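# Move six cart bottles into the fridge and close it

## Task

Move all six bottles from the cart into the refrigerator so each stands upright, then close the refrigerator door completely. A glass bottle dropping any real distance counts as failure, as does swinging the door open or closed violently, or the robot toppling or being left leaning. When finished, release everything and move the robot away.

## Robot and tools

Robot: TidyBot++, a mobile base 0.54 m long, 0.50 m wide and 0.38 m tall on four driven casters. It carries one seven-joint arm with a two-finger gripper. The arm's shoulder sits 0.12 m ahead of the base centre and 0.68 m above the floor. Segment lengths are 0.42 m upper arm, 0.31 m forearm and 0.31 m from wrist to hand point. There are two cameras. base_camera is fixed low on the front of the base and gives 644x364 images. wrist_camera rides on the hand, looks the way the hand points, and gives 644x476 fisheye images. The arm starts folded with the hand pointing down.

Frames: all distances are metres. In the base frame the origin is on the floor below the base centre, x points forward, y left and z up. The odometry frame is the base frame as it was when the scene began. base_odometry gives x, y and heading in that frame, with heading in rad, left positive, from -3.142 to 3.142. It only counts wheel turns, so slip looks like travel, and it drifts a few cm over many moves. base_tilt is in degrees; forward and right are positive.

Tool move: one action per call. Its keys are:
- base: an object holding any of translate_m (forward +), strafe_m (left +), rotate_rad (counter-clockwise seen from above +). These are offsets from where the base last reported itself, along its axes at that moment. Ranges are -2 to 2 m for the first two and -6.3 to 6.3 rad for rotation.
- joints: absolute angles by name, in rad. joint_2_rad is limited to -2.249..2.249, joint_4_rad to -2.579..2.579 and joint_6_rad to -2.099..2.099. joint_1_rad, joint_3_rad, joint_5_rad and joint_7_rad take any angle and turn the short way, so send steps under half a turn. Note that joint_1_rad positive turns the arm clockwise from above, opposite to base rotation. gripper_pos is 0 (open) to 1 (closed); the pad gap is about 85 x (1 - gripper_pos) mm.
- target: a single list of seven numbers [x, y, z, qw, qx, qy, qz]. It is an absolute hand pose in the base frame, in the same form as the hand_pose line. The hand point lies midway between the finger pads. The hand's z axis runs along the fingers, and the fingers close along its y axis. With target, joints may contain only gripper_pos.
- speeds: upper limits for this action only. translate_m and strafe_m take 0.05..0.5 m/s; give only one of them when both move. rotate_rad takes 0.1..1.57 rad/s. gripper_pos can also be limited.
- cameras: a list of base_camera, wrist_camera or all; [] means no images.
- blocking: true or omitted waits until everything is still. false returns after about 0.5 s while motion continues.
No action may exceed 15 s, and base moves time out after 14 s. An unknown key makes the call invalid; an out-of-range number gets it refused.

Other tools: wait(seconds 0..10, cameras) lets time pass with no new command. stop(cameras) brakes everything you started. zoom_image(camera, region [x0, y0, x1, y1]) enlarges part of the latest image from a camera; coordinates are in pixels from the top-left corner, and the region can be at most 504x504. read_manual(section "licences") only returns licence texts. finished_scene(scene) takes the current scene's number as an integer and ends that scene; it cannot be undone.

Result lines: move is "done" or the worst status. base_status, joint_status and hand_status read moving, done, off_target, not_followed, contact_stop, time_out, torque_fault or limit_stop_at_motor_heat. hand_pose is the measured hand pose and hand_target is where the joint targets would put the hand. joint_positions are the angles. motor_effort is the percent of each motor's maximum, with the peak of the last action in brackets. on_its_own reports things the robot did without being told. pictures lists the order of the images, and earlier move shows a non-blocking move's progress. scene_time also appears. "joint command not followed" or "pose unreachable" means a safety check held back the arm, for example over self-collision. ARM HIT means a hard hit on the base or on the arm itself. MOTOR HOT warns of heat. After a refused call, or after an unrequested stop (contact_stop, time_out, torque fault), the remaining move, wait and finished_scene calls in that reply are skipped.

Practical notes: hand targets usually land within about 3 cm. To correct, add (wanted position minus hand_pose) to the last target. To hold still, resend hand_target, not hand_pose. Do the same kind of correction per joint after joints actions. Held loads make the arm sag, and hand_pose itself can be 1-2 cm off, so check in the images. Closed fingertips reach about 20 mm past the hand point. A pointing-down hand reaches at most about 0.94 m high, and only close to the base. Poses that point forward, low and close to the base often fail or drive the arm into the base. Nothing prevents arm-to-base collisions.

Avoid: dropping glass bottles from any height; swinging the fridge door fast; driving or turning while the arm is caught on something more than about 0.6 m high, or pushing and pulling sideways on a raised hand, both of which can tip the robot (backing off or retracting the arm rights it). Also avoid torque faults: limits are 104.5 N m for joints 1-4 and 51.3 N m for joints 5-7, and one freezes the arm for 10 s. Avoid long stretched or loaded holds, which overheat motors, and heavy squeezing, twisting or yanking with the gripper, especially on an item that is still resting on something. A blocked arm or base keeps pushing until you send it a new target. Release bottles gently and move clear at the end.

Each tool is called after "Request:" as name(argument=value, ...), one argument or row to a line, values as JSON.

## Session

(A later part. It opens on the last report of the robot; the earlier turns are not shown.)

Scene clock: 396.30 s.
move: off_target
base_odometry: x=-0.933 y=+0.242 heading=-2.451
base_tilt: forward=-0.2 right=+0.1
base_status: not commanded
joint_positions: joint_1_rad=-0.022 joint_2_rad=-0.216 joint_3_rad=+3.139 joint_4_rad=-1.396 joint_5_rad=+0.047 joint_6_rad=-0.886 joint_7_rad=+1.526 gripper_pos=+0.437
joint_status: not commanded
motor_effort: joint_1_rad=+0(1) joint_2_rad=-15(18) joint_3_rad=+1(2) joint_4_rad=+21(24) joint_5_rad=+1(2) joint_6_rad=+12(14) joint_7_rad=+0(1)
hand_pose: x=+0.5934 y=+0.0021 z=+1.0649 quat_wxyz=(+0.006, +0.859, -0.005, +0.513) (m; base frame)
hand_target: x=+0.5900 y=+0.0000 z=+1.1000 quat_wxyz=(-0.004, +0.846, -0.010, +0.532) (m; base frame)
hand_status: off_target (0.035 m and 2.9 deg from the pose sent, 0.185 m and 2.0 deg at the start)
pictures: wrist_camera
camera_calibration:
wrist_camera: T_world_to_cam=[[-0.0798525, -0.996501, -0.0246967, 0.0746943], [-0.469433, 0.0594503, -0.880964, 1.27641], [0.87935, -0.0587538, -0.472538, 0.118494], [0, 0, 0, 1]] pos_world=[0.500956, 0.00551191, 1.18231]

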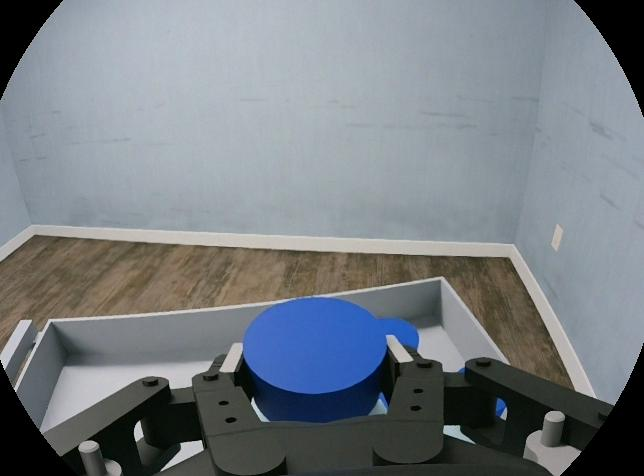

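Request:
move(
  base={"translate_m": -0.35},
  target=[0.47,0,1.11,-0.004,0.840,-0.005,0.542],
  cameras=[],
)

Request:
move(
  base={"translate_m": 0.834, "strafe_m": 1.5, "rotate_rad": 1.37},
  speeds={"rotate_rad": 1.0},
  cameras=["wrist_camera"],
)

Request:
move(
  base={"translate_m": 0.24},
  target=[0.625,-0.13,1.14,-0.004,0.81,-0.004,0.586],
  speeds={"translate_m": 0.2},
  cameras=["wrist_camera"],
)

Scene clock: 414.63 s.
move: done
base_odometry: x=-0.663 y=+0.464 heading=-2.452
base_tilt: forward=-0.2 right=+0.1
base_status: done
joint_positions: joint_1_rad=-0.019 joint_2_rad=-0.461 joint_3_rad=+3.141 joint_4_rad=-1.420 joint_5_rad=+0.045 joint_6_rad=-1.013 joint_7_rad=+1.526 gripper_pos=+0.437
joint_status: not commanded
motor_effort: joint_1_rad=+0(3) joint_2_rad=-4(21) joint_3_rad=+1(4) joint_4_rad=+20(23) joint_5_rad=+1(2) joint_6_rad=+13(14) joint_7_rad=+1(1)
hand_pose: x=+0.4759 y=-0.0030 z=+1.1176 quat_wxyz=(+0.005, +0.834, -0.011, +0.552) (m; base frame)
hand_target: x=+0.4700 y=+0.0000 z=+1.1100 quat_wxyz=(-0.004, +0.840, -0.005, +0.542) (m; base frame)
hand_status: done (0.010 m and 1.8 deg from the pose sent, 0.131 m and 4.1 deg at the start)
pictures: none
No camera images: "cameras" was empty.

Scene clock: 419.60 s.
move: done
base_odometry: x=-0.352 y=-1.224 heading=-1.081
base_tilt: forward=-0.2 right=+0.1
base_status: done
joint_positions: joint_1_rad=-0.015 joint_2_rad=-0.451 joint_3_rad=+3.149 joint_4_rad=-1.422 joint_5_rad=+0.039 joint_6_rad=-1.014 joint_7_rad=+1.526 gripper_pos=+0.437
joint_status: not commanded
motor_effort: joint_1_rad=+0(1) joint_2_rad=-5(8) joint_3_rad=+1(3) joint_4_rad=+20(20) joint_5_rad=+1(3) joint_6_rad=+13(14) joint_7_rad=+0(1)
hand_pose: x=+0.4803 y=-0.0074 z=+1.1128 quat_wxyz=(+0.004, +0.837, -0.016, +0.547) (m; base frame)
hand_target: x=+0.4700 y=+0.0000 z=+1.1100 quat_wxyz=(-0.004, +0.840, -0.005, +0.542) (m; base frame)
hand_status: not commanded
pictures: wrist_camera
camera_calibration:
wrist_camera: T_world_to_cam=[[-0.0948419, -0.99441, -0.0464173, 0.0887859], [-0.395675, 0.0804417, -0.914861, 1.26856], [0.91348, -0.068401, -0.401093, 0.144101], [0, 0, 0, 1]] pos_world=[0.378727, -0.0038992, 1.22248]

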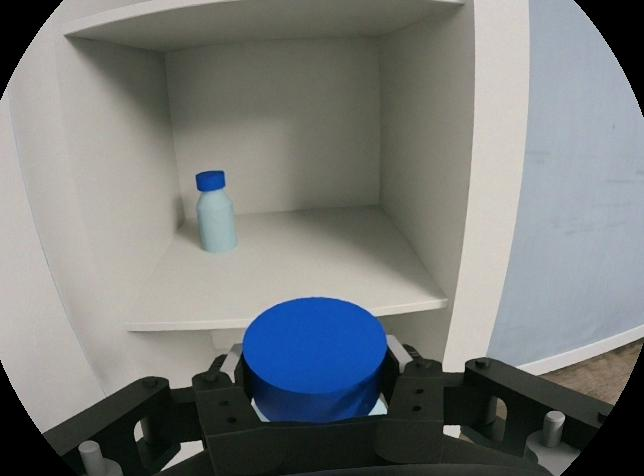

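Scene clock: 421.53 s.
move: off_target
base_odometry: x=-0.240 y=-1.436 heading=-1.081
base_tilt: forward=-0.2 right=+0.1
base_status: done
joint_positions: joint_1_rad=+0.009 joint_2_rad=-0.095 joint_3_rad=+3.563 joint_4_rad=-1.298 joint_5_rad=-0.481 joint_6_rad=-0.962 joint_7_rad=+2.074 gripper_pos=+0.437
joint_status: not commanded
motor_effort: joint_1_rad=+0(1) joint_2_rad=-18(21) joint_3_rad=+0(2) joint_4_rad=+20(21) joint_5_rad=-4(5) joint_6_rad=+10(14) joint_7_rad=+0(1)
hand_pose: x=+0.6255 y=-0.1158 z=+1.0675 quat_wxyz=(-0.023, +0.856, -0.007, +0.517) (m; base frame)
hand_target: x=+0.6250 y=-0.1300 z=+1.1400 quat_wxyz=(-0.004, +0.810, -0.004, +0.586) (m; base frame)
hand_status: off_target (0.074 m and 9.7 deg from the pose sent, 0.192 m and 5.7 deg at the start)
pictures: wrist_camera
camera_calibration:
wrist_camera: T_world_to_cam=[[-0.0534706, -0.995607, -0.0768656, -0.000814325], [-0.461829, 0.0929048, -0.88209, 1.30115], [0.885356, -0.0116671, -0.464768, 0.0779577], [0, 0, 0, 1]] pos_world=[0.531844, -0.120784, 1.1839]

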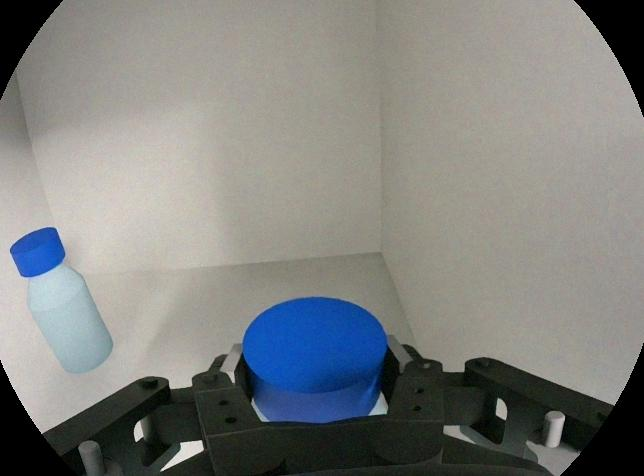

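Request:
move(
  base={"translate_m": 0.14},
  speeds={"translate_m": 0.2},
  cameras=[],
)

Request:
move(
  target=[0.625,-0.132,1.10,0.006,0.812,0.0,0.583],
  cameras=["wrist_camera"],
)

Request:
move(
  target=[0.625,-0.132,1.08,0.006,0.815,0.0,0.580],
  cameras=[],
)

Request:
move(
  target=[0.625,-0.132,1.067,0.006,0.820,0.0,0.573],
  cameras=["wrist_camera"],
)

Scene clock: 428.80 s.
move: done
base_odometry: x=-0.174 y=-1.560 heading=-1.082
base_tilt: forward=-0.2 right=+0.1
base_status: done
joint_positions: joint_1_rad=+0.011 joint_2_rad=-0.089 joint_3_rad=+3.564 joint_4_rad=-1.296 joint_5_rad=-0.485 joint_6_rad=-0.961 joint_7_rad=+2.076 gripper_pos=+0.437
joint_status: not commanded
motor_effort: joint_1_rad=+0(1) joint_2_rad=-18(22) joint_3_rad=+0(1) joint_4_rad=+21(21) joint_5_rad=-4(6) joint_6_rad=+11(12) joint_7_rad=+0(1)
hand_pose: x=+0.6278 y=-0.1168 z=+1.0664 quat_wxyz=(-0.023, +0.856, -0.008, +0.517) (m; base frame)
hand_target: x=+0.6250 y=-0.1300 z=+1.1400 quat_wxyz=(-0.004, +0.810, -0.004, +0.586) (m; base frame)
hand_status: not commanded
pictures: none
No camera images: "cameras" was empty.

Scene clock: 430.17 s.
move: off_target
base_odometry: x=-0.174 y=-1.560 heading=-1.082
base_tilt: forward=-0.2 right=+0.1
base_status: not commanded
joint_positions: joint_1_rad=-0.043 joint_2_rad=-0.112 joint_3_rad=+3.604 joint_4_rad=-1.380 joint_5_rad=-0.485 joint_6_rad=-0.842 joint_7_rad=+2.121 gripper_pos=+0.437
joint_status: not commanded
motor_effort: joint_1_rad=+0(1) joint_2_rad=-18(19) joint_3_rad=-1(1) joint_4_rad=+21(22) joint_5_rad=-3(5) joint_6_rad=+11(12) joint_7_rad=+0(1)
hand_pose: x=+0.6331 y=-0.1273 z=+1.0593 quat_wxyz=(-0.006, +0.843, -0.008, +0.537) (m; base frame)
hand_target: x=+0.6250 y=-0.1320 z=+1.1000 quat_wxyz=(+0.006, +0.812, +0.000, +0.583) (m; base frame)
hand_status: off_target (0.042 m and 6.6 deg from the pose sent, 0.037 m and 9.8 deg at the start)
pictures: wrist_camera
camera_calibration:
wrist_camera: T_world_to_cam=[[-0.0705346, -0.996096, -0.0530893, -0.0268998], [-0.418515, 0.0778625, -0.904866, 1.29325], [0.905467, -0.0416057, -0.422373, 0.00584171], [0, 0, 0, 1]] pos_world=[0.534056, -0.127247, 1.17125]

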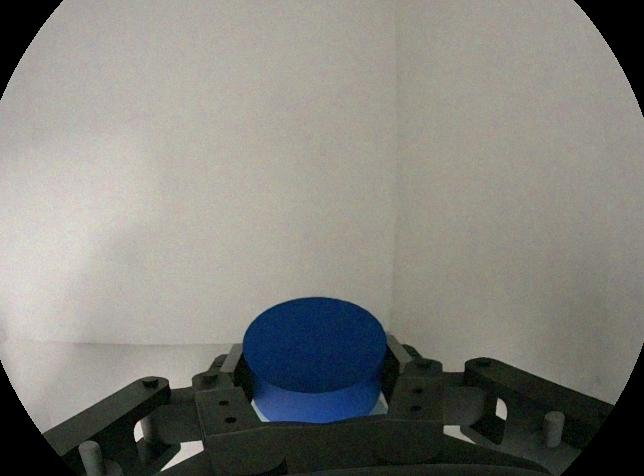

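Scene clock: 430.97 s.
move: off_target
base_odometry: x=-0.174 y=-1.560 heading=-1.082
base_tilt: forward=-0.2 right=+0.1
base_status: not commanded
joint_positions: joint_1_rad=-0.081 joint_2_rad=-0.132 joint_3_rad=+3.625 joint_4_rad=-1.439 joint_5_rad=-0.485 joint_6_rad=-0.787 joint_7_rad=+2.140 gripper_pos=+0.437
joint_status: not commanded
motor_effort: joint_1_rad=+0(1) joint_2_rad=-17(18) joint_3_rad=-1(1) joint_4_rad=+21(22) joint_5_rad=-4(5) joint_6_rad=+11(11) joint_7_rad=+0(1)
hand_pose: x=+0.6325 y=-0.1258 z=+1.0488 quat_wxyz=(-0.006, +0.840, -0.006, +0.542) (m; base frame)
hand_target: x=+0.6250 y=-0.1320 z=+1.0800 quat_wxyz=(+0.006, +0.815, +0.000, +0.580) (m; base frame)
hand_status: off_target (0.033 m and 5.5 deg from the pose sent, 0.023 m and 6.1 deg at the start)
pictures: none
No camera images: "cameras" was empty.

Scene clock: 431.57 s.
move: off_target
base_odometry: x=-0.174 y=-1.560 heading=-1.082
base_tilt: forward=-0.2 right=+0.1
base_status: not commanded
joint_positions: joint_1_rad=-0.089 joint_2_rad=-0.143 joint_3_rad=+3.626 joint_4_rad=-1.457 joint_5_rad=-0.485 joint_6_rad=-0.766 joint_7_rad=+2.145 gripper_pos=+0.437
joint_status: not commanded
motor_effort: joint_1_rad=+0(0) joint_2_rad=-15(17) joint_3_rad=+0(1) joint_4_rad=+20(21) joint_5_rad=-3(4) joint_6_rad=+9(11) joint_7_rad=+0(1)
hand_pose: x=+0.6307 y=-0.1259 z=+1.0488 quat_wxyz=(-0.005, +0.837, -0.007, +0.547) (m; base frame)
hand_target: x=+0.6250 y=-0.1320 z=+1.0670 quat_wxyz=(+0.006, +0.820, +0.000, +0.573) (m; base frame)
hand_status: off_target (0.020 m and 3.9 deg from the pose sent, 0.021 m and 4.5 deg at the start)
pictures: wrist_camera
camera_calibration:
wrist_camera: T_world_to_cam=[[-0.0689476, -0.996336, -0.0506117, -0.029866], [-0.397826, 0.0739833, -0.914473, 1.27916], [0.914866, -0.042916, -0.401469, -0.0243691], [0, 0, 0, 1]] pos_world=[0.529118, -0.125439, 1.15846]

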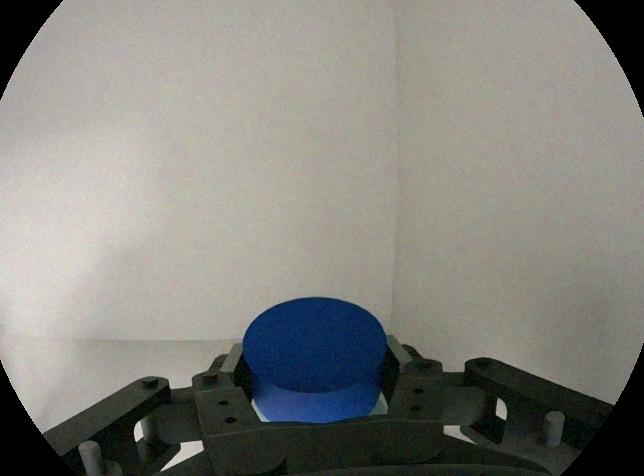

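Possibly contact at 1.0488; one more step to confirm.

Request:
move(
  target=[0.625,-0.132,1.052,0.006,0.832,0.0,0.555],
  cameras=[],
)

Request:
move(
  target=[0.625,-0.132,1.04,0.006,0.838,0.0,0.545],
  cameras=["wrist_camera"],
)

Scene clock: 436.60 s.
move: done
base_odometry: x=-0.174 y=-1.560 heading=-1.082
base_tilt: forward=-0.2 right=+0.1
base_status: not commanded
joint_positions: joint_1_rad=-0.075 joint_2_rad=-0.143 joint_3_rad=+3.617 joint_4_rad=-1.457 joint_5_rad=-0.485 joint_6_rad=-0.766 joint_7_rad=+2.145 gripper_pos=+0.437
joint_status: not commanded
motor_effort: joint_1_rad=+0(0) joint_2_rad=-15(16) joint_3_rad=+0(1) joint_4_rad=+19(20) joint_5_rad=-4(4) joint_6_rad=+9(9) joint_7_rad=+0(1)
hand_pose: x=+0.6299 y=-0.1278 z=+1.0487 quat_wxyz=(-0.003, +0.837, -0.008, +0.547) (m; base frame)
hand_target: x=+0.6250 y=-0.1320 z=+1.0520 quat_wxyz=(+0.006, +0.832, +0.000, +0.555) (m; base frame)
hand_status: done (0.007 m and 1.8 deg from the pose sent, 0.009 m and 1.9 deg at the start)
pictures: none
No camera images: "cameras" was empty.

Scene clock: 437.13 s.
move: off_target
base_odometry: x=-0.174 y=-1.560 heading=-1.082
base_tilt: forward=-0.2 right=+0.1
base_status: not commanded
joint_positions: joint_1_rad=-0.071 joint_2_rad=-0.143 joint_3_rad=+3.614 joint_4_rad=-1.458 joint_5_rad=-0.485 joint_6_rad=-0.766 joint_7_rad=+2.145 gripper_pos=+0.437
joint_status: not commanded
motor_effort: joint_1_rad=+0(1) joint_2_rad=-14(15) joint_3_rad=+0(0) joint_4_rad=+17(19) joint_5_rad=-2(4) joint_6_rad=+7(9) joint_7_rad=+0(1)
hand_pose: x=+0.6297 y=-0.1277 z=+1.0484 quat_wxyz=(-0.003, +0.837, -0.008, +0.546) (m; base frame)
hand_target: x=+0.6250 y=-0.1320 z=+1.0400 quat_wxyz=(+0.006, +0.838, +0.000, +0.545) (m; base frame)
hand_status: off_target (0.011 m and 1.4 deg from the pose sent, 0.011 m and 1.4 deg at the start)
pictures: wrist_camera
camera_calibration:
wrist_camera: T_world_to_cam=[[-0.0739006, -0.996053, -0.0491616, -0.030174], [-0.398206, 0.0746684, -0.914252, 1.27868], [0.914315, -0.0479873, -0.402152, -0.0232865], [0, 0, 0, 1]] pos_world=[0.528239, -0.12665, 1.15819]

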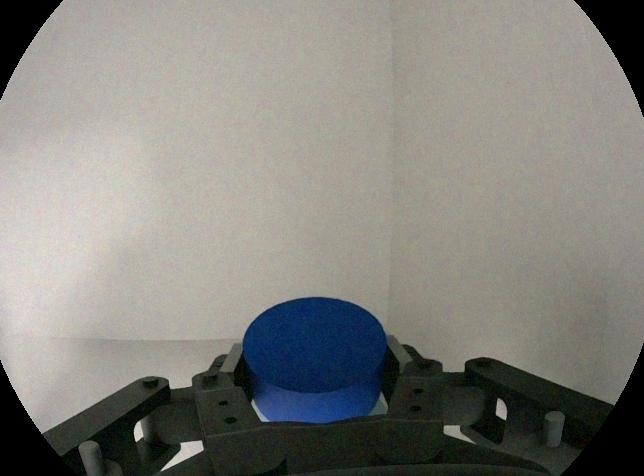

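Request:
move(
  joints={"gripper_pos": 0.1},
  cameras=[],
)

Request:
move(
  base={"translate_m": -0.25},
  speeds={"translate_m": 0.25},
  cameras=["wrist_camera"],
)

Request:
move(
  base={"translate_m": -0.35},
  target=[0.47,0,1.06,0,0.843,0,0.537],
  cameras=[],
)

Request:
move(
  base={"translate_m": -1.578, "strafe_m": 0.489, "rotate_rad": -1.369},
  joints={"gripper_pos": 0.2},
  cameras=[],
)

Request:
move(
  base={"translate_m": 0.25},
  target=[0.605,0,0.912,0,0.843,0,0.537],
  cameras=["wrist_camera"],
)

Scene clock: 457.77 s.
move: done
base_odometry: x=-0.174 y=-1.560 heading=-1.082
base_tilt: forward=-0.2 right=+0.1
base_status: not commanded
joint_positions: joint_1_rad=-0.071 joint_2_rad=-0.143 joint_3_rad=+3.614 joint_4_rad=-1.461 joint_5_rad=-0.485 joint_6_rad=-0.766 joint_7_rad=+2.145 gripper_pos=+0.100
joint_status: all done
motor_effort: joint_1_rad=+0(1) joint_2_rad=-13(14) joint_3_rad=+0(1) joint_4_rad=+17(18) joint_5_rad=-2(3) joint_6_rad=+7(7) joint_7_rad=+0(1)
hand_pose: x=+0.6296 y=-0.1276 z=+1.0468 quat_wxyz=(-0.004, +0.838, -0.009, +0.545) (m; base frame)
hand_target: x=+0.6250 y=-0.1320 z=+1.0400 quat_wxyz=(+0.006, +0.838, +0.000, +0.545) (m; base frame)
hand_status: not commanded
pictures: none
No camera images: "cameras" was empty.

Scene clock: 459.60 s.
move: done
base_odometry: x=-0.292 y=-1.339 heading=-1.081
base_tilt: forward=-0.2 right=+0.1
base_status: done
joint_positions: joint_1_rad=-0.068 joint_2_rad=-0.154 joint_3_rad=+3.613 joint_4_rad=-1.462 joint_5_rad=-0.485 joint_6_rad=-0.766 joint_7_rad=+2.145 gripper_pos=+0.100
joint_status: not commanded
motor_effort: joint_1_rad=+0(1) joint_2_rad=-13(19) joint_3_rad=+0(1) joint_4_rad=+17(18) joint_5_rad=-2(3) joint_6_rad=+7(8) joint_7_rad=+1(1)
hand_pose: x=+0.6252 y=-0.1289 z=+1.0519 quat_wxyz=(-0.003, +0.835, -0.010, +0.550) (m; base frame)
hand_target: x=+0.6250 y=-0.1320 z=+1.0400 quat_wxyz=(+0.006, +0.838, +0.000, +0.545) (m; base frame)
hand_status: not commanded
pictures: wrist_camera
camera_calibration:
wrist_camera: T_world_to_cam=[[-0.0755191, -0.995795, -0.0518559, -0.0276529], [-0.39091, 0.0774073, -0.917168, 1.27902], [0.917326, -0.0489927, -0.395112, -0.0271814], [0, 0, 0, 1]] pos_world=[0.522828, -0.127874, 1.1609]

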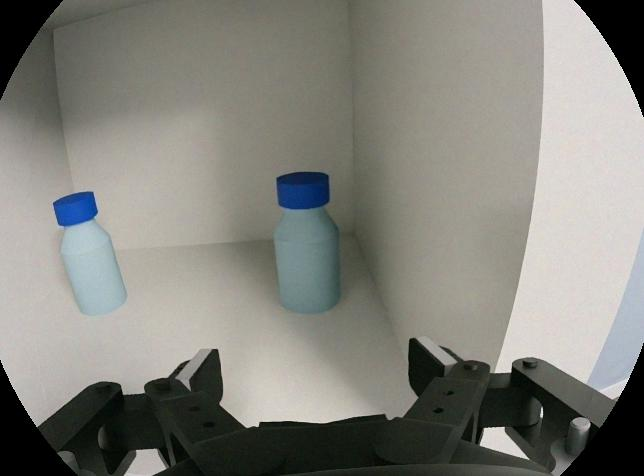

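Scene clock: 461.67 s.
move: off_target
base_odometry: x=-0.456 y=-1.030 heading=-1.081
base_tilt: forward=-0.2 right=+0.1
base_status: done
joint_positions: joint_1_rad=-0.027 joint_2_rad=-0.532 joint_3_rad=+3.162 joint_4_rad=-1.582 joint_5_rad=-0.054 joint_6_rad=-0.865 joint_7_rad=+1.625 gripper_pos=+0.100
joint_status: not commanded
motor_effort: joint_1_rad=+0(1) joint_2_rad=+0(17) joint_3_rad=+1(2) joint_4_rad=+16(18) joint_5_rad=+0(3) joint_6_rad=+10(10) joint_7_rad=+0(1)
hand_pose: x=+0.4712 y=+0.0132 z=+1.0963 quat_wxyz=(-0.018, +0.817, +0.020, +0.576) (m; base frame)
hand_target: x=+0.4700 y=+0.0000 z=+1.0600 quat_wxyz=(+0.000, +0.843, +0.000, +0.537) (m; base frame)
hand_status: off_target (0.039 m and 6.2 deg from the pose sent, 0.202 m and 2.1 deg at the start)
pictures: none
No camera images: "cameras" was empty.

Scene clock: 466.63 s.
move: done
base_odometry: x=-0.768 y=+0.593 heading=-2.451
base_tilt: forward=-0.2 right=+0.1
base_status: done
joint_positions: joint_1_rad=-0.022 joint_2_rad=-0.521 joint_3_rad=+3.154 joint_4_rad=-1.585 joint_5_rad=-0.047 joint_6_rad=-0.866 joint_7_rad=+1.623 gripper_pos=+0.200
joint_status: all done
motor_effort: joint_1_rad=+0(1) joint_2_rad=-1(4) joint_3_rad=+1(2) joint_4_rad=+16(17) joint_5_rad=+1(2) joint_6_rad=+9(9) joint_7_rad=+0(1)
hand_pose: x=+0.4755 y=+0.0143 z=+1.0905 quat_wxyz=(-0.014, +0.821, +0.022, +0.570) (m; base frame)
hand_target: x=+0.4700 y=+0.0000 z=+1.0600 quat_wxyz=(+0.000, +0.843, +0.000, +0.537) (m; base frame)
hand_status: not commanded
pictures: none
No camera images: "cameras" was empty.

Scene clock: 468.47 s.
move: off_target
base_odometry: x=-0.961 y=+0.433 heading=-2.451
base_tilt: forward=-0.2 right=+0.1
base_status: done
joint_positions: joint_1_rad=-0.022 joint_2_rad=-0.253 joint_3_rad=+3.154 joint_4_rad=-1.947 joint_5_rad=-0.047 joint_6_rad=-0.338 joint_7_rad=+1.623 gripper_pos=+0.200
joint_status: not commanded
motor_effort: joint_1_rad=+0(1) joint_2_rad=-10(17) joint_3_rad=+1(2) joint_4_rad=+18(19) joint_5_rad=+0(2) joint_6_rad=+8(9) joint_7_rad=+0(1)
hand_pose: x=+0.6046 y=+0.0107 z=+0.9119 quat_wxyz=(-0.008, +0.850, +0.011, +0.527) (m; base frame)
hand_target: x=+0.6049 y=+0.0000 z=+0.9120 quat_wxyz=(+0.000, +0.843, +0.000, +0.537) (m; base frame)
hand_status: off_target (0.011 m and 2.2 deg from the pose sent, 0.221 m and 5.4 deg at the start)
pictures: wrist_camera
camera_calibration:
wrist_camera: T_world_to_cam=[[-0.0364877, -0.998746, -0.0342863, 0.0629563], [-0.442734, 0.046914, -0.895425, 1.14362], [0.89591, -0.0174923, -0.443891, 0.00031808], [0, 0, 0, 1]] pos_world=[0.508332, 0.00923119, 1.02633]

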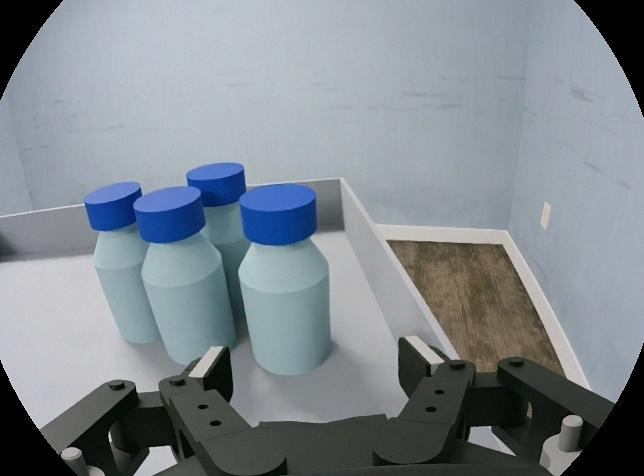

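Request:
move(
  base={"translate_m": 0.146, "strafe_m": 0.023},
  speeds={"translate_m": 0.15},
  cameras=["wrist_camera"],
)

Request:
move(
  joints={"gripper_pos": 0.65},
  cameras=[],
)

Request:
move(
  target=[0.59,0,1.10,-0.004,0.846,-0.010,0.532],
  cameras=["wrist_camera"],
)

Scene clock: 478.60 s.
move: done
base_odometry: x=-1.059 y=+0.322 heading=-2.451
base_tilt: forward=-0.2 right=+0.1
base_status: done
joint_positions: joint_1_rad=-0.022 joint_2_rad=-0.257 joint_3_rad=+3.154 joint_4_rad=-1.947 joint_5_rad=-0.047 joint_6_rad=-0.333 joint_7_rad=+1.623 gripper_pos=+0.200
joint_status: not commanded
motor_effort: joint_1_rad=+0(1) joint_2_rad=-11(14) joint_3_rad=+1(1) joint_4_rad=+18(19) joint_5_rad=+0(2) joint_6_rad=+8(9) joint_7_rad=+0(1)
hand_pose: x=+0.6042 y=+0.0106 z=+0.9156 quat_wxyz=(-0.008, +0.847, +0.011, +0.531) (m; base frame)
hand_target: x=+0.6049 y=+0.0000 z=+0.9120 quat_wxyz=(+0.000, +0.843, +0.000, +0.537) (m; base frame)
hand_status: not commanded
pictures: wrist_camera
camera_calibration:
wrist_camera: T_world_to_cam=[[-0.0364052, -0.998732, -0.0347756, 0.0633742], [-0.433888, 0.0471443, -0.899733, 1.14536], [0.900231, -0.0176662, -0.435054, -0.00839899], [0, 0, 0, 1]] pos_world=[0.506824, 0.00914847, 1.02906]

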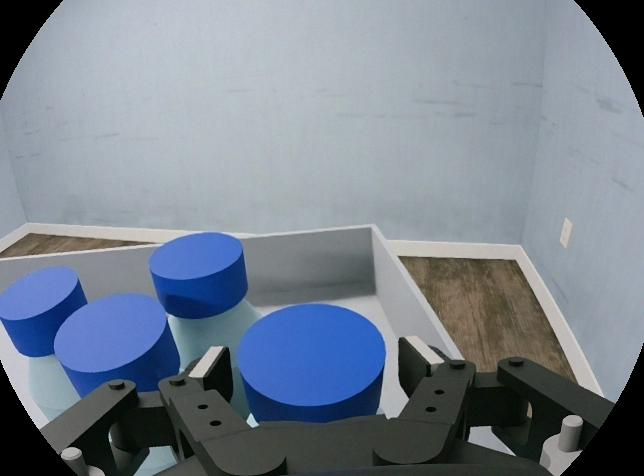

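Scene clock: 479.40 s.
move: off_target
base_odometry: x=-1.059 y=+0.322 heading=-2.451
base_tilt: forward=-0.2 right=+0.1
base_status: not commanded
joint_positions: joint_1_rad=-0.022 joint_2_rad=-0.257 joint_3_rad=+3.154 joint_4_rad=-1.947 joint_5_rad=-0.046 joint_6_rad=-0.332 joint_7_rad=+1.623 gripper_pos=+0.432
joint_status: gripper_pos off_target (ended at +0.432, target +0.650)
motor_effort: joint_1_rad=+0(1) joint_2_rad=-10(12) joint_3_rad=+1(1) joint_4_rad=+18(19) joint_5_rad=+1(1) joint_6_rad=+8(10) joint_7_rad=+0(1)
hand_pose: x=+0.6043 y=+0.0105 z=+0.9159 quat_wxyz=(-0.008, +0.847, +0.011, +0.531) (m; base frame)
hand_target: x=+0.6049 y=+0.0000 z=+0.9120 quat_wxyz=(+0.000, +0.843, +0.000, +0.537) (m; base frame)
hand_status: not commanded
pictures: none
No camera images: "cameras" was empty.

Scene clock: 481.63 s.
move: off_target
base_odometry: x=-1.059 y=+0.322 heading=-2.451
base_tilt: forward=-0.2 right=+0.1
base_status: not commanded
joint_positions: joint_1_rad=-0.022 joint_2_rad=-0.224 joint_3_rad=+3.154 joint_4_rad=-1.384 joint_5_rad=-0.045 joint_6_rad=-0.878 joint_7_rad=+1.596 gripper_pos=+0.432
joint_status: not commanded
motor_effort: joint_1_rad=+0(1) joint_2_rad=-13(16) joint_3_rad=+1(1) joint_4_rad=+19(22) joint_5_rad=-1(2) joint_6_rad=+11(12) joint_7_rad=+0(2)
hand_pose: x=+0.5918 y=+0.0160 z=+1.0776 quat_wxyz=(-0.019, +0.851, +0.011, +0.524) (m; base frame)
hand_target: x=+0.5900 y=+0.0000 z=+1.1000 quat_wxyz=(-0.004, +0.846, -0.010, +0.532) (m; base frame)
hand_status: off_target (0.028 m and 3.2 deg from the pose sent, 0.185 m and 2.5 deg at the start)
pictures: wrist_camera
camera_calibration:
wrist_camera: T_world_to_cam=[[-0.0252759, -0.99828, -0.0529039, 0.086931], [-0.448432, 0.05862, -0.891893, 1.28539], [0.89346, 0.00118041, -0.449142, 0.0922251], [0, 0, 0, 1]] pos_world=[0.496209, 0.0113228, 1.19245]

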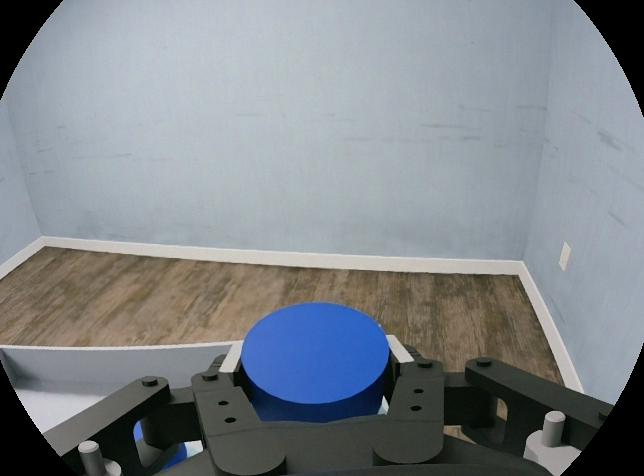

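Request:
move(
  base={"translate_m": -0.45},
  target=[0.47,0,1.11,-0.004,0.840,-0.005,0.542],
  cameras=[],
)

Request:
move(
  base={"translate_m": 0.888, "strafe_m": 1.643, "rotate_rad": 1.37},
  speeds={"rotate_rad": 1.0},
  cameras=[],
)

Request:
move(
  base={"translate_m": 0.24},
  target=[0.625,-0.005,1.14,-0.004,0.81,-0.004,0.586],
  speeds={"translate_m": 0.2},
  cameras=["wrist_camera"],
)

Request:
move(
  base={"translate_m": 0.14},
  speeds={"translate_m": 0.2},
  cameras=["wrist_camera"],
)

Scene clock: 499.43 s.
move: off_target
base_odometry: x=-0.712 y=+0.609 heading=-2.452
base_tilt: forward=-0.2 right=+0.1
base_status: done
joint_positions: joint_1_rad=-0.020 joint_2_rad=-0.466 joint_3_rad=+3.153 joint_4_rad=-1.411 joint_5_rad=-0.043 joint_6_rad=-1.003 joint_7_rad=+1.596 gripper_pos=+0.432
joint_status: not commanded
motor_effort: joint_1_rad=-1(1) joint_2_rad=-3(19) joint_3_rad=+1(2) joint_4_rad=+18(21) joint_5_rad=+1(1) joint_6_rad=+12(12) joint_7_rad=+0(1)
hand_pose: x=+0.4742 y=+0.0141 z=+1.1274 quat_wxyz=(-0.020, +0.827, +0.014, +0.562) (m; base frame)
hand_target: x=+0.4700 y=+0.0000 z=+1.1100 quat_wxyz=(-0.004, +0.840, -0.005, +0.542) (m; base frame)
hand_status: off_target (0.023 m and 3.9 deg from the pose sent, 0.127 m and 3.5 deg at the start)
pictures: none
No camera images: "cameras" was empty.

Scene clock: 504.70 s.
move: done
base_odometry: x=-0.352 y=-1.224 heading=-1.082
base_tilt: forward=-0.2 right=+0.1
base_status: done
joint_positions: joint_1_rad=-0.017 joint_2_rad=-0.457 joint_3_rad=+3.153 joint_4_rad=-1.413 joint_5_rad=-0.041 joint_6_rad=-1.004 joint_7_rad=+1.596 gripper_pos=+0.432
joint_status: not commanded
motor_effort: joint_1_rad=+0(2) joint_2_rad=-4(7) joint_3_rad=+1(3) joint_4_rad=+18(19) joint_5_rad=+0(2) joint_6_rad=+12(12) joint_7_rad=+0(1)
hand_pose: x=+0.4783 y=+0.0124 z=+1.1228 quat_wxyz=(-0.018, +0.830, +0.012, +0.557) (m; base frame)
hand_target: x=+0.4700 y=+0.0000 z=+1.1100 quat_wxyz=(-0.004, +0.840, -0.005, +0.542) (m; base frame)
hand_status: not commanded
pictures: none
No camera images: "cameras" was empty.

Scene clock: 506.60 s.
move: off_target
base_odometry: x=-0.239 y=-1.436 heading=-1.082
base_tilt: forward=-0.2 right=+0.1
base_status: done
joint_positions: joint_1_rad=-0.017 joint_2_rad=-0.154 joint_3_rad=+3.161 joint_4_rad=-1.344 joint_5_rad=-0.041 joint_6_rad=-0.841 joint_7_rad=+1.596 gripper_pos=+0.432
joint_status: not commanded
motor_effort: joint_1_rad=+0(1) joint_2_rad=-16(19) joint_3_rad=+1(2) joint_4_rad=+20(21) joint_5_rad=+0(1) joint_6_rad=+12(13) joint_7_rad=+0(1)
hand_pose: x=+0.6252 y=+0.0084 z=+1.0763 quat_wxyz=(-0.014, +0.850, +0.005, +0.527) (m; base frame)
hand_target: x=+0.6250 y=-0.0050 z=+1.1400 quat_wxyz=(-0.004, +0.810, -0.004, +0.586) (m; base frame)
hand_status: off_target (0.065 m and 8.3 deg from the pose sent, 0.149 m and 4.7 deg at the start)
pictures: wrist_camera
camera_calibration:
wrist_camera: T_world_to_cam=[[-0.0411847, -0.997836, -0.0512462, 0.0882055], [-0.441504, 0.0641854, -0.894961, 1.29864], [0.896314, -0.0142333, -0.443192, 0.0536932], [0, 0, 0, 1]] pos_world=[0.528861, 0.0054253, 1.19055]

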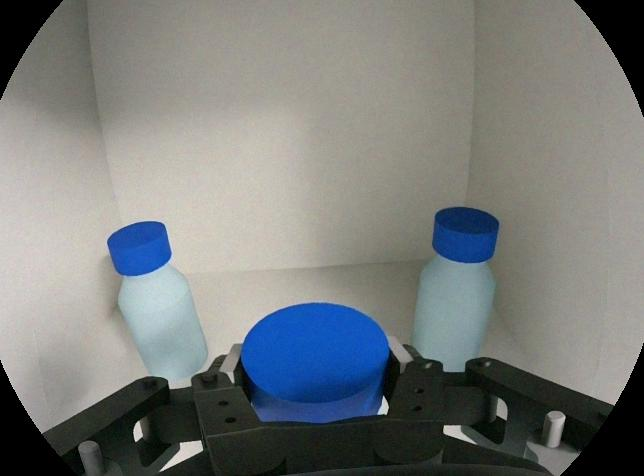

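Scene clock: 508.03 s.
move: done
base_odometry: x=-0.173 y=-1.560 heading=-1.082
base_tilt: forward=-0.2 right=+0.1
base_status: done
joint_positions: joint_1_rad=-0.017 joint_2_rad=-0.155 joint_3_rad=+3.162 joint_4_rad=-1.342 joint_5_rad=-0.041 joint_6_rad=-0.839 joint_7_rad=+1.596 gripper_pos=+0.432
joint_status: not commanded
motor_effort: joint_1_rad=+0(1) joint_2_rad=-15(19) joint_3_rad=+1(1) joint_4_rad=+20(20) joint_5_rad=+0(1) joint_6_rad=+11(12) joint_7_rad=+0(1)
hand_pose: x=+0.6252 y=+0.0080 z=+1.0788 quat_wxyz=(-0.014, +0.848, +0.005, +0.530) (m; base frame)
hand_target: x=+0.6250 y=-0.0050 z=+1.1400 quat_wxyz=(-0.004, +0.810, -0.004, +0.586) (m; base frame)
hand_status: not commanded
pictures: wrist_camera
camera_calibration:
wrist_camera: T_world_to_cam=[[-0.0415388, -0.997804, -0.0515893, 0.0885838], [-0.436535, 0.0645695, -0.897367, 1.30041], [0.898728, -0.014755, -0.438258, 0.0480041], [0, 0, 0, 1]] pos_world=[0.528209, 0.00513116, 1.19255]

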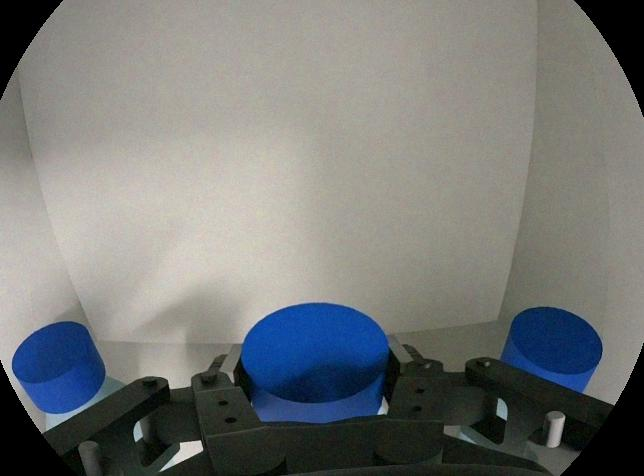

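Request:
move(
  target=[0.625,-0.005,1.105,0,0.812,0.0,0.583],
  cameras=[],
)

Request:
move(
  target=[0.625,-0.005,1.08,0,0.818,0.0,0.576],
  cameras=[],
)

Request:
move(
  target=[0.625,-0.005,1.062,0,0.825,0.0,0.565],
  cameras=[],
)

Request:
move(
  target=[0.625,-0.005,1.05,0,0.832,0.0,0.555],
  cameras=["wrist_camera"],
)

Scene clock: 516.83 s.
move: off_target
base_odometry: x=-0.173 y=-1.560 heading=-1.082
base_tilt: forward=-0.2 right=+0.1
base_status: not commanded
joint_positions: joint_1_rad=-0.017 joint_2_rad=-0.168 joint_3_rad=+3.162 joint_4_rad=-1.403 joint_5_rad=-0.041 joint_6_rad=-0.747 joint_7_rad=+1.596 gripper_pos=+0.432
joint_status: not commanded
motor_effort: joint_1_rad=+0(0) joint_2_rad=-16(17) joint_3_rad=+1(1) joint_4_rad=+20(21) joint_5_rad=+0(2) joint_6_rad=+11(12) joint_7_rad=+0(1)
hand_pose: x=+0.6309 y=+0.0071 z=+1.0759 quat_wxyz=(-0.014, +0.836, +0.003, +0.548) (m; base frame)
hand_target: x=+0.6250 y=-0.0050 z=+1.1050 quat_wxyz=(+0.000, +0.812, +0.000, +0.583) (m; base frame)
hand_status: off_target (0.032 m and 5.2 deg from the pose sent, 0.029 m and 7.6 deg at the start)
pictures: none
No camera images: "cameras" was empty.

Scene clock: 517.93 s.
move: off_target
base_odometry: x=-0.173 y=-1.560 heading=-1.082
base_tilt: forward=-0.2 right=+0.1
base_status: not commanded
joint_positions: joint_1_rad=-0.017 joint_2_rad=-0.180 joint_3_rad=+3.162 joint_4_rad=-1.476 joint_5_rad=-0.041 joint_6_rad=-0.700 joint_7_rad=+1.596 gripper_pos=+0.432
joint_status: not commanded
motor_effort: joint_1_rad=+0(1) joint_2_rad=-16(17) joint_3_rad=+0(1) joint_4_rad=+20(21) joint_5_rad=+0(1) joint_6_rad=+12(12) joint_7_rad=+0(1)
hand_pose: x=+0.6301 y=+0.0067 z=+1.0529 quat_wxyz=(-0.014, +0.840, +0.002, +0.542) (m; base frame)
hand_target: x=+0.6250 y=-0.0050 z=+1.0800 quat_wxyz=(+0.000, +0.818, +0.000, +0.576) (m; base frame)
hand_status: off_target (0.030 m and 4.9 deg from the pose sent, 0.014 m and 4.2 deg at the start)
pictures: none
No camera images: "cameras" was empty.

Scene clock: 518.60 s.
move: off_target
base_odometry: x=-0.173 y=-1.560 heading=-1.082
base_tilt: forward=-0.2 right=+0.1
base_status: not commanded
joint_positions: joint_1_rad=-0.017 joint_2_rad=-0.187 joint_3_rad=+3.162 joint_4_rad=-1.497 joint_5_rad=-0.041 joint_6_rad=-0.680 joint_7_rad=+1.596 gripper_pos=+0.432
joint_status: not commanded
motor_effort: joint_1_rad=+0(1) joint_2_rad=-14(16) joint_3_rad=+1(1) joint_4_rad=+19(20) joint_5_rad=+1(1) joint_6_rad=+11(11) joint_7_rad=+0(1)
hand_pose: x=+0.6290 y=+0.0064 z=+1.0499 quat_wxyz=(-0.014, +0.839, +0.002, +0.545) (m; base frame)
hand_target: x=+0.6250 y=-0.0050 z=+1.0620 quat_wxyz=(+0.000, +0.825, +0.000, +0.565) (m; base frame)
hand_status: off_target (0.017 m and 3.2 deg from the pose sent, 0.016 m and 3.5 deg at the start)
pictures: none
No camera images: "cameras" was empty.

Scene clock: 519.13 s.
move: off_target
base_odometry: x=-0.173 y=-1.560 heading=-1.082
base_tilt: forward=-0.2 right=+0.1
base_status: not commanded
joint_positions: joint_1_rad=-0.017 joint_2_rad=-0.189 joint_3_rad=+3.162 joint_4_rad=-1.501 joint_5_rad=-0.041 joint_6_rad=-0.677 joint_7_rad=+1.596 gripper_pos=+0.432
joint_status: not commanded
motor_effort: joint_1_rad=+0(1) joint_2_rad=-13(14) joint_3_rad=+1(1) joint_4_rad=+18(19) joint_5_rad=+0(2) joint_6_rad=+9(10) joint_7_rad=+1(1)
hand_pose: x=+0.6284 y=+0.0064 z=+1.0498 quat_wxyz=(-0.014, +0.838, +0.002, +0.545) (m; base frame)
hand_target: x=+0.6250 y=-0.0050 z=+1.0500 quat_wxyz=(+0.000, +0.832, +0.000, +0.555) (m; base frame)
hand_status: off_target (0.012 m and 2.0 deg from the pose sent, 0.012 m and 2.1 deg at the start)
pictures: wrist_camera
camera_calibration:
wrist_camera: T_world_to_cam=[[-0.0459057, -0.997379, -0.0559217, 0.0928683], [-0.40199, 0.0696921, -0.912988, 1.27052], [0.914493, -0.0194314, -0.404136, -0.013332], [0, 0, 0, 1]] pos_world=[0.527191, 0.00382085, 1.15977]

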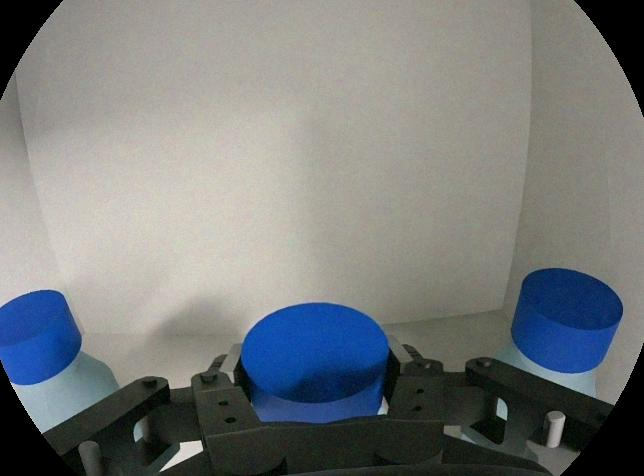

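Request:
move(
  joints={"gripper_pos": 0.15},
  cameras=[],
)

Request:
move(
  base={"translate_m": -0.25},
  speeds={"translate_m": 0.25},
  cameras=["wrist_camera"],
)

Request:
move(
  base={"translate_m": -0.35},
  target=[0.47,0,1.06,0,0.843,0,0.537],
  cameras=[],
)

Request:
move(
  base={"translate_m": -1.553, "strafe_m": 0.551, "rotate_rad": -0.968},
  joints={"gripper_pos": 0.25},
  cameras=[],
)

Request:
move(
  base={"translate_m": 0.211, "strafe_m": -0.351},
  target=[0.605,0,0.912,0,0.843,0,0.537],
  cameras=["wrist_camera"],
)

Scene clock: 540.23 s.
move: done
base_odometry: x=-0.173 y=-1.560 heading=-1.082
base_tilt: forward=-0.2 right=+0.1
base_status: not commanded
joint_positions: joint_1_rad=-0.017 joint_2_rad=-0.190 joint_3_rad=+3.162 joint_4_rad=-1.503 joint_5_rad=-0.041 joint_6_rad=-0.677 joint_7_rad=+1.596 gripper_pos=+0.150
joint_status: all done
motor_effort: joint_1_rad=+0(0) joint_2_rad=-13(14) joint_3_rad=+1(1) joint_4_rad=+18(18) joint_5_rad=+0(1) joint_6_rad=+9(10) joint_7_rad=+0(1)
hand_pose: x=+0.6281 y=+0.0064 z=+1.0487 quat_wxyz=(-0.014, +0.839, +0.002, +0.545) (m; base frame)
hand_target: x=+0.6250 y=-0.0050 z=+1.0500 quat_wxyz=(+0.000, +0.832, +0.000, +0.555) (m; base frame)
hand_status: not commanded
pictures: none
No camera images: "cameras" was empty.

Scene clock: 542.07 s.
move: done
base_odometry: x=-0.291 y=-1.339 heading=-1.082
base_tilt: forward=-0.2 right=+0.1
base_status: done
joint_positions: joint_1_rad=-0.017 joint_2_rad=-0.207 joint_3_rad=+3.164 joint_4_rad=-1.504 joint_5_rad=-0.041 joint_6_rad=-0.676 joint_7_rad=+1.596 gripper_pos=+0.150
joint_status: not commanded
motor_effort: joint_1_rad=+0(1) joint_2_rad=-12(17) joint_3_rad=+1(2) joint_4_rad=+17(19) joint_5_rad=+0(2) joint_6_rad=+8(9) joint_7_rad=+0(1)
hand_pose: x=+0.6217 y=+0.0051 z=+1.0569 quat_wxyz=(-0.013, +0.834, +0.001, +0.552) (m; base frame)
hand_target: x=+0.6250 y=-0.0050 z=+1.0500 quat_wxyz=(+0.000, +0.832, +0.000, +0.555) (m; base frame)
hand_status: not commanded
pictures: wrist_camera
camera_calibration:
wrist_camera: T_world_to_cam=[[-0.0470552, -0.997246, -0.0573289, 0.0938971], [-0.388277, 0.0711398, -0.918793, 1.27197], [0.920341, -0.0209745, -0.390555, -0.0222907], [0, 0, 0, 1]] pos_world=[0.51881, 0.00268335, 1.16535]

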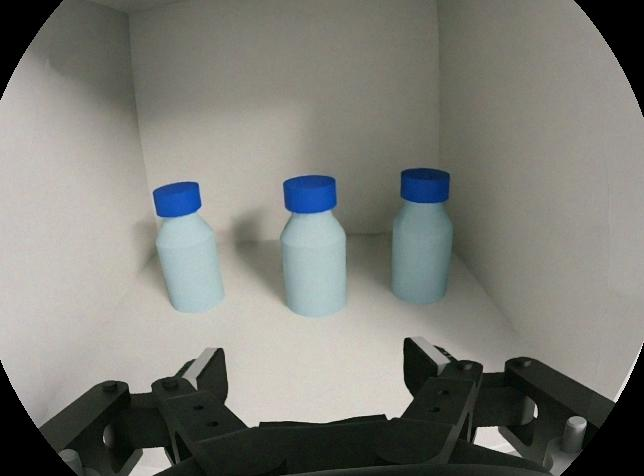

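Scene clock: 544.17 s.
move: off_target
base_odometry: x=-0.456 y=-1.030 heading=-1.081
base_tilt: forward=-0.2 right=+0.1
base_status: done
joint_positions: joint_1_rad=-0.017 joint_2_rad=-0.533 joint_3_rad=+3.162 joint_4_rad=-1.582 joint_5_rad=-0.041 joint_6_rad=-0.866 joint_7_rad=+1.596 gripper_pos=+0.150
joint_status: not commanded
motor_effort: joint_1_rad=+0(1) joint_2_rad=-1(17) joint_3_rad=+1(1) joint_4_rad=+16(18) joint_5_rad=+1(1) joint_6_rad=+9(10) joint_7_rad=+0(1)
hand_pose: x=+0.4711 y=+0.0063 z=+1.0960 quat_wxyz=(-0.017, +0.818, +0.005, +0.576) (m; base frame)
hand_target: x=+0.4700 y=+0.0000 z=+1.0600 quat_wxyz=(+0.000, +0.843, +0.000, +0.537) (m; base frame)
hand_status: off_target (0.037 m and 5.7 deg from the pose sent, 0.152 m and 2.5 deg at the start)
pictures: none
No camera images: "cameras" was empty.

Scene clock: 549.03 s.
move: done
base_odometry: x=-0.700 y=+0.600 heading=-2.050
base_tilt: forward=-0.2 right=+0.1
base_status: done
joint_positions: joint_1_rad=-0.017 joint_2_rad=-0.523 joint_3_rad=+3.156 joint_4_rad=-1.585 joint_5_rad=-0.041 joint_6_rad=-0.867 joint_7_rad=+1.596 gripper_pos=+0.250
joint_status: all done
motor_effort: joint_1_rad=+0(1) joint_2_rad=+0(4) joint_3_rad=+1(2) joint_4_rad=+16(17) joint_5_rad=+1(2) joint_6_rad=+9(9) joint_7_rad=+1(1)
hand_pose: x=+0.4750 y=+0.0096 z=+1.0907 quat_wxyz=(-0.018, +0.821, +0.008, +0.570) (m; base frame)
hand_target: x=+0.4700 y=+0.0000 z=+1.0600 quat_wxyz=(+0.000, +0.843, +0.000, +0.537) (m; base frame)
hand_status: not commanded
pictures: none
No camera images: "cameras" was empty.

Scene clock: 551.20 s.
move: done
base_odometry: x=-1.109 y=+0.574 heading=-2.051
base_tilt: forward=-0.2 right=+0.1
base_status: done
joint_positions: joint_1_rad=-0.017 joint_2_rad=-0.259 joint_3_rad=+3.155 joint_4_rad=-1.945 joint_5_rad=-0.041 joint_6_rad=-0.337 joint_7_rad=+1.596 gripper_pos=+0.250
joint_status: not commanded
motor_effort: joint_1_rad=+0(1) joint_2_rad=-10(14) joint_3_rad=+1(3) joint_4_rad=+18(19) joint_5_rad=+1(2) joint_6_rad=+8(9) joint_7_rad=+1(1)
hand_pose: x=+0.6036 y=+0.0065 z=+0.9166 quat_wxyz=(-0.012, +0.847, -0.002, +0.531) (m; base frame)
hand_target: x=+0.6049 y=+0.0000 z=+0.9120 quat_wxyz=(+0.000, +0.843, +0.000, +0.537) (m; base frame)
hand_status: done (0.008 m and 1.6 deg from the pose sent, 0.221 m and 5.0 deg at the start)
pictures: wrist_camera
camera_calibration:
wrist_camera: T_world_to_cam=[[-0.0548504, -0.996996, -0.0546757, 0.0886664], [-0.433372, 0.0731024, -0.898245, 1.14429], [0.899544, -0.0255742, -0.43608, -0.0060754], [0, 0, 0, 1]] pos_world=[0.506234, 0.00459407, 1.03006]

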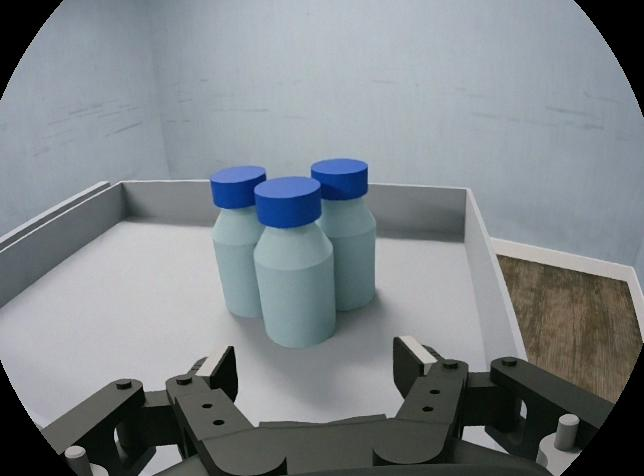

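Request:
move(
  base={"translate_m": 0.179, "strafe_m": 0.014},
  speeds={"translate_m": 0.15},
  cameras=["wrist_camera"],
)

Request:
move(
  joints={"gripper_pos": 0.65},
  cameras=[],
)

Request:
move(
  target=[0.59,0,1.10,-0.004,0.846,-0.010,0.532],
  cameras=["wrist_camera"],
)

Scene clock: 563.37 s.
move: done
base_odometry: x=-1.179 y=+0.409 heading=-2.051
base_tilt: forward=-0.2 right=+0.1
base_status: done
joint_positions: joint_1_rad=-0.017 joint_2_rad=-0.260 joint_3_rad=+3.155 joint_4_rad=-1.945 joint_5_rad=-0.041 joint_6_rad=-0.334 joint_7_rad=+1.596 gripper_pos=+0.250
joint_status: not commanded
motor_effort: joint_1_rad=+0(1) joint_2_rad=-12(13) joint_3_rad=+1(2) joint_4_rad=+18(18) joint_5_rad=+0(1) joint_6_rad=+9(9) joint_7_rad=+1(1)
hand_pose: x=+0.6039 y=+0.0065 z=+0.9176 quat_wxyz=(-0.012, +0.847, -0.002, +0.532) (m; base frame)
hand_target: x=+0.6049 y=+0.0000 z=+0.9120 quat_wxyz=(+0.000, +0.843, +0.000, +0.537) (m; base frame)
hand_status: not commanded
pictures: wrist_camera
camera_calibration:
wrist_camera: T_world_to_cam=[[-0.0548071, -0.996988, -0.0548721, 0.0888523], [-0.430138, 0.0731685, -0.899793, 1.14484], [0.901098, -0.0257124, -0.432853, -0.0098778], [0, 0, 0, 1]] pos_world=[0.50621, 0.00456454, 1.03072]

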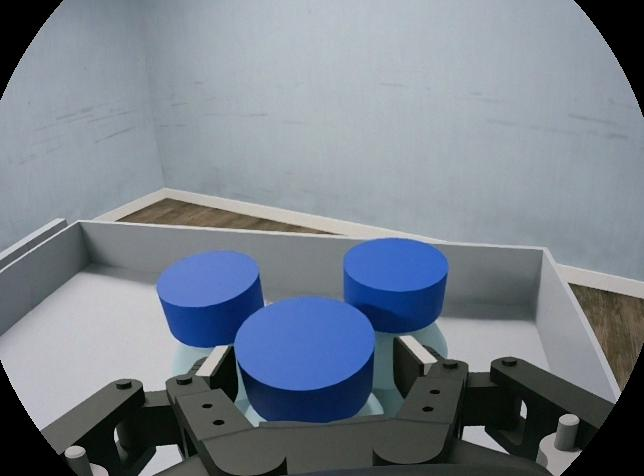

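Scene clock: 564.13 s.
move: off_target
base_odometry: x=-1.179 y=+0.409 heading=-2.051
base_tilt: forward=-0.2 right=+0.1
base_status: not commanded
joint_positions: joint_1_rad=-0.017 joint_2_rad=-0.260 joint_3_rad=+3.155 joint_4_rad=-1.946 joint_5_rad=-0.041 joint_6_rad=-0.331 joint_7_rad=+1.596 gripper_pos=+0.442
joint_status: gripper_pos off_target (ended at +0.442, target +0.650)
motor_effort: joint_1_rad=+0(2) joint_2_rad=-11(12) joint_3_rad=+1(3) joint_4_rad=+18(19) joint_5_rad=+0(2) joint_6_rad=+8(10) joint_7_rad=-1(1)
hand_pose: x=+0.6042 y=+0.0067 z=+0.9183 quat_wxyz=(-0.012, +0.846, -0.002, +0.533) (m; base frame)
hand_target: x=+0.6049 y=+0.0000 z=+0.9120 quat_wxyz=(+0.000, +0.843, +0.000, +0.537) (m; base frame)
hand_status: not commanded
pictures: none
No camera images: "cameras" was empty.

Scene clock: 566.37 s.
move: off_target
base_odometry: x=-1.179 y=+0.409 heading=-2.051
base_tilt: forward=-0.2 right=+0.1
base_status: not commanded
joint_positions: joint_1_rad=-0.017 joint_2_rad=-0.217 joint_3_rad=+3.154 joint_4_rad=-1.395 joint_5_rad=-0.040 joint_6_rad=-0.885 joint_7_rad=+1.595 gripper_pos=+0.442
joint_status: not commanded
motor_effort: joint_1_rad=+0(1) joint_2_rad=-15(18) joint_3_rad=+1(1) joint_4_rad=+21(24) joint_5_rad=+0(1) joint_6_rad=+12(14) joint_7_rad=+0(1)
hand_pose: x=+0.5933 y=+0.0119 z=+1.0663 quat_wxyz=(-0.016, +0.858, +0.008, +0.514) (m; base frame)
hand_target: x=+0.5900 y=+0.0000 z=+1.1000 quat_wxyz=(-0.004, +0.846, -0.010, +0.532) (m; base frame)
hand_status: off_target (0.036 m and 3.5 deg from the pose sent, 0.182 m and 1.3 deg at the start)
pictures: wrist_camera
camera_calibration:
wrist_camera: T_world_to_cam=[[-0.0350115, -0.998215, -0.0483808, 0.0831697], [-0.469859, 0.0591677, -0.880757, 1.27707], [0.882047, -0.00810446, -0.471091, 0.116072], [0, 0, 0, 1]] pos_world=[0.500572, 0.0084007, 1.18349]

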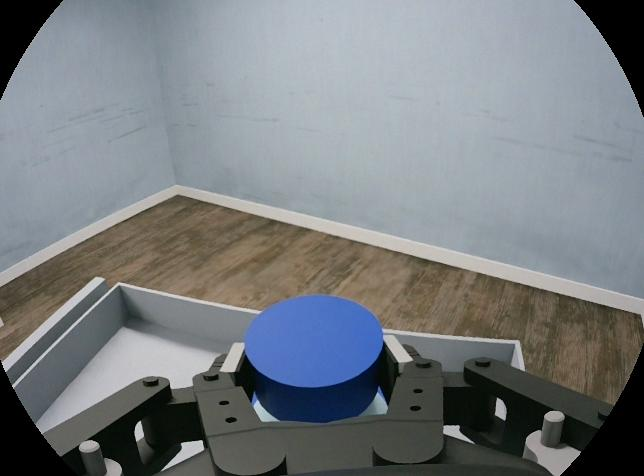

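Request:
move(
  base={"translate_m": -0.391, "strafe_m": 0.337},
  target=[0.47,0,1.11,-0.004,0.840,-0.005,0.542],
  cameras=[],
)

Request:
move(
  base={"translate_m": 1.455, "strafe_m": 1.153, "rotate_rad": 0.97},
  speeds={"rotate_rad": 1.0},
  cameras=[],
)

Request:
move(
  base={"translate_m": 0.245},
  target=[0.625,0.12,1.13,-0.004,0.81,-0.004,0.586],
  speeds={"translate_m": 0.2},
  cameras=["wrist_camera"],
)

Scene clock: 577.77 s.
move: off_target
base_odometry: x=-0.699 y=+0.600 heading=-2.051
base_tilt: forward=-0.2 right=+0.1
base_status: done
joint_positions: joint_1_rad=-0.016 joint_2_rad=-0.454 joint_3_rad=+3.151 joint_4_rad=-1.418 joint_5_rad=-0.038 joint_6_rad=-1.010 joint_7_rad=+1.595 gripper_pos=+0.442
joint_status: not commanded
motor_effort: joint_1_rad=+0(2) joint_2_rad=-5(19) joint_3_rad=+1(2) joint_4_rad=+19(22) joint_5_rad=+1(2) joint_6_rad=+13(14) joint_7_rad=+0(1)
hand_pose: x=+0.4791 y=+0.0124 z=+1.1172 quat_wxyz=(-0.016, +0.834, +0.012, +0.551) (m; base frame)
hand_target: x=+0.4700 y=+0.0000 z=+1.1100 quat_wxyz=(-0.004, +0.840, -0.005, +0.542) (m; base frame)
hand_status: off_target (0.017 m and 2.7 deg from the pose sent, 0.131 m and 4.3 deg at the start)
pictures: none
No camera images: "cameras" was empty.

Scene clock: 582.90 s.
move: done
base_odometry: x=-0.350 y=-1.223 heading=-1.081
base_tilt: forward=-0.2 right=+0.1
base_status: done
joint_positions: joint_1_rad=-0.014 joint_2_rad=-0.450 joint_3_rad=+3.151 joint_4_rad=-1.421 joint_5_rad=-0.038 joint_6_rad=-1.012 joint_7_rad=+1.595 gripper_pos=+0.442
joint_status: not commanded
motor_effort: joint_1_rad=+0(1) joint_2_rad=-5(8) joint_3_rad=+1(3) joint_4_rad=+19(20) joint_5_rad=+1(2) joint_6_rad=+13(14) joint_7_rad=+1(1)
hand_pose: x=+0.4804 y=+0.0114 z=+1.1139 quat_wxyz=(-0.016, +0.836, +0.012, +0.548) (m; base frame)
hand_target: x=+0.4700 y=+0.0000 z=+1.1100 quat_wxyz=(-0.004, +0.840, -0.005, +0.542) (m; base frame)
hand_status: not commanded
pictures: none
No camera images: "cameras" was empty.

Scene clock: 584.83 s.
move: off_target
base_odometry: x=-0.235 y=-1.440 heading=-1.081
base_tilt: forward=-0.2 right=+0.1
base_status: done
joint_positions: joint_1_rad=-0.045 joint_2_rad=-0.089 joint_3_rad=+2.792 joint_4_rad=-1.324 joint_5_rad=+0.456 joint_6_rad=-0.901 joint_7_rad=+1.071 gripper_pos=+0.442
joint_status: not commanded
motor_effort: joint_1_rad=+0(1) joint_2_rad=-18(22) joint_3_rad=+1(2) joint_4_rad=+20(22) joint_5_rad=+5(7) joint_6_rad=+11(15) joint_7_rad=+0(1)
hand_pose: x=+0.6279 y=+0.1095 z=+1.0613 quat_wxyz=(+0.011, +0.852, +0.000, +0.523) (m; base frame)
hand_target: x=+0.6250 y=+0.1200 z=+1.1300 quat_wxyz=(-0.004, +0.810, -0.004, +0.586) (m; base frame)
hand_status: off_target (0.070 m and 8.9 deg from the pose sent, 0.182 m and 5.8 deg at the start)
pictures: wrist_camera
camera_calibration:
wrist_camera: T_world_to_cam=[[-0.0768094, -0.996974, -0.0119441, 0.169025], [-0.448547, 0.045251, -0.892613, 1.28393], [0.890452, -0.0632036, -0.450666, 0.0630911], [0, 0, 0, 1]] pos_world=[0.532704, 0.114402, 1.1765]

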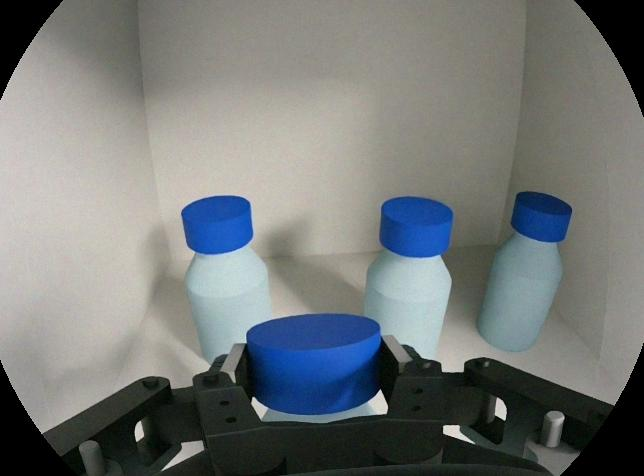

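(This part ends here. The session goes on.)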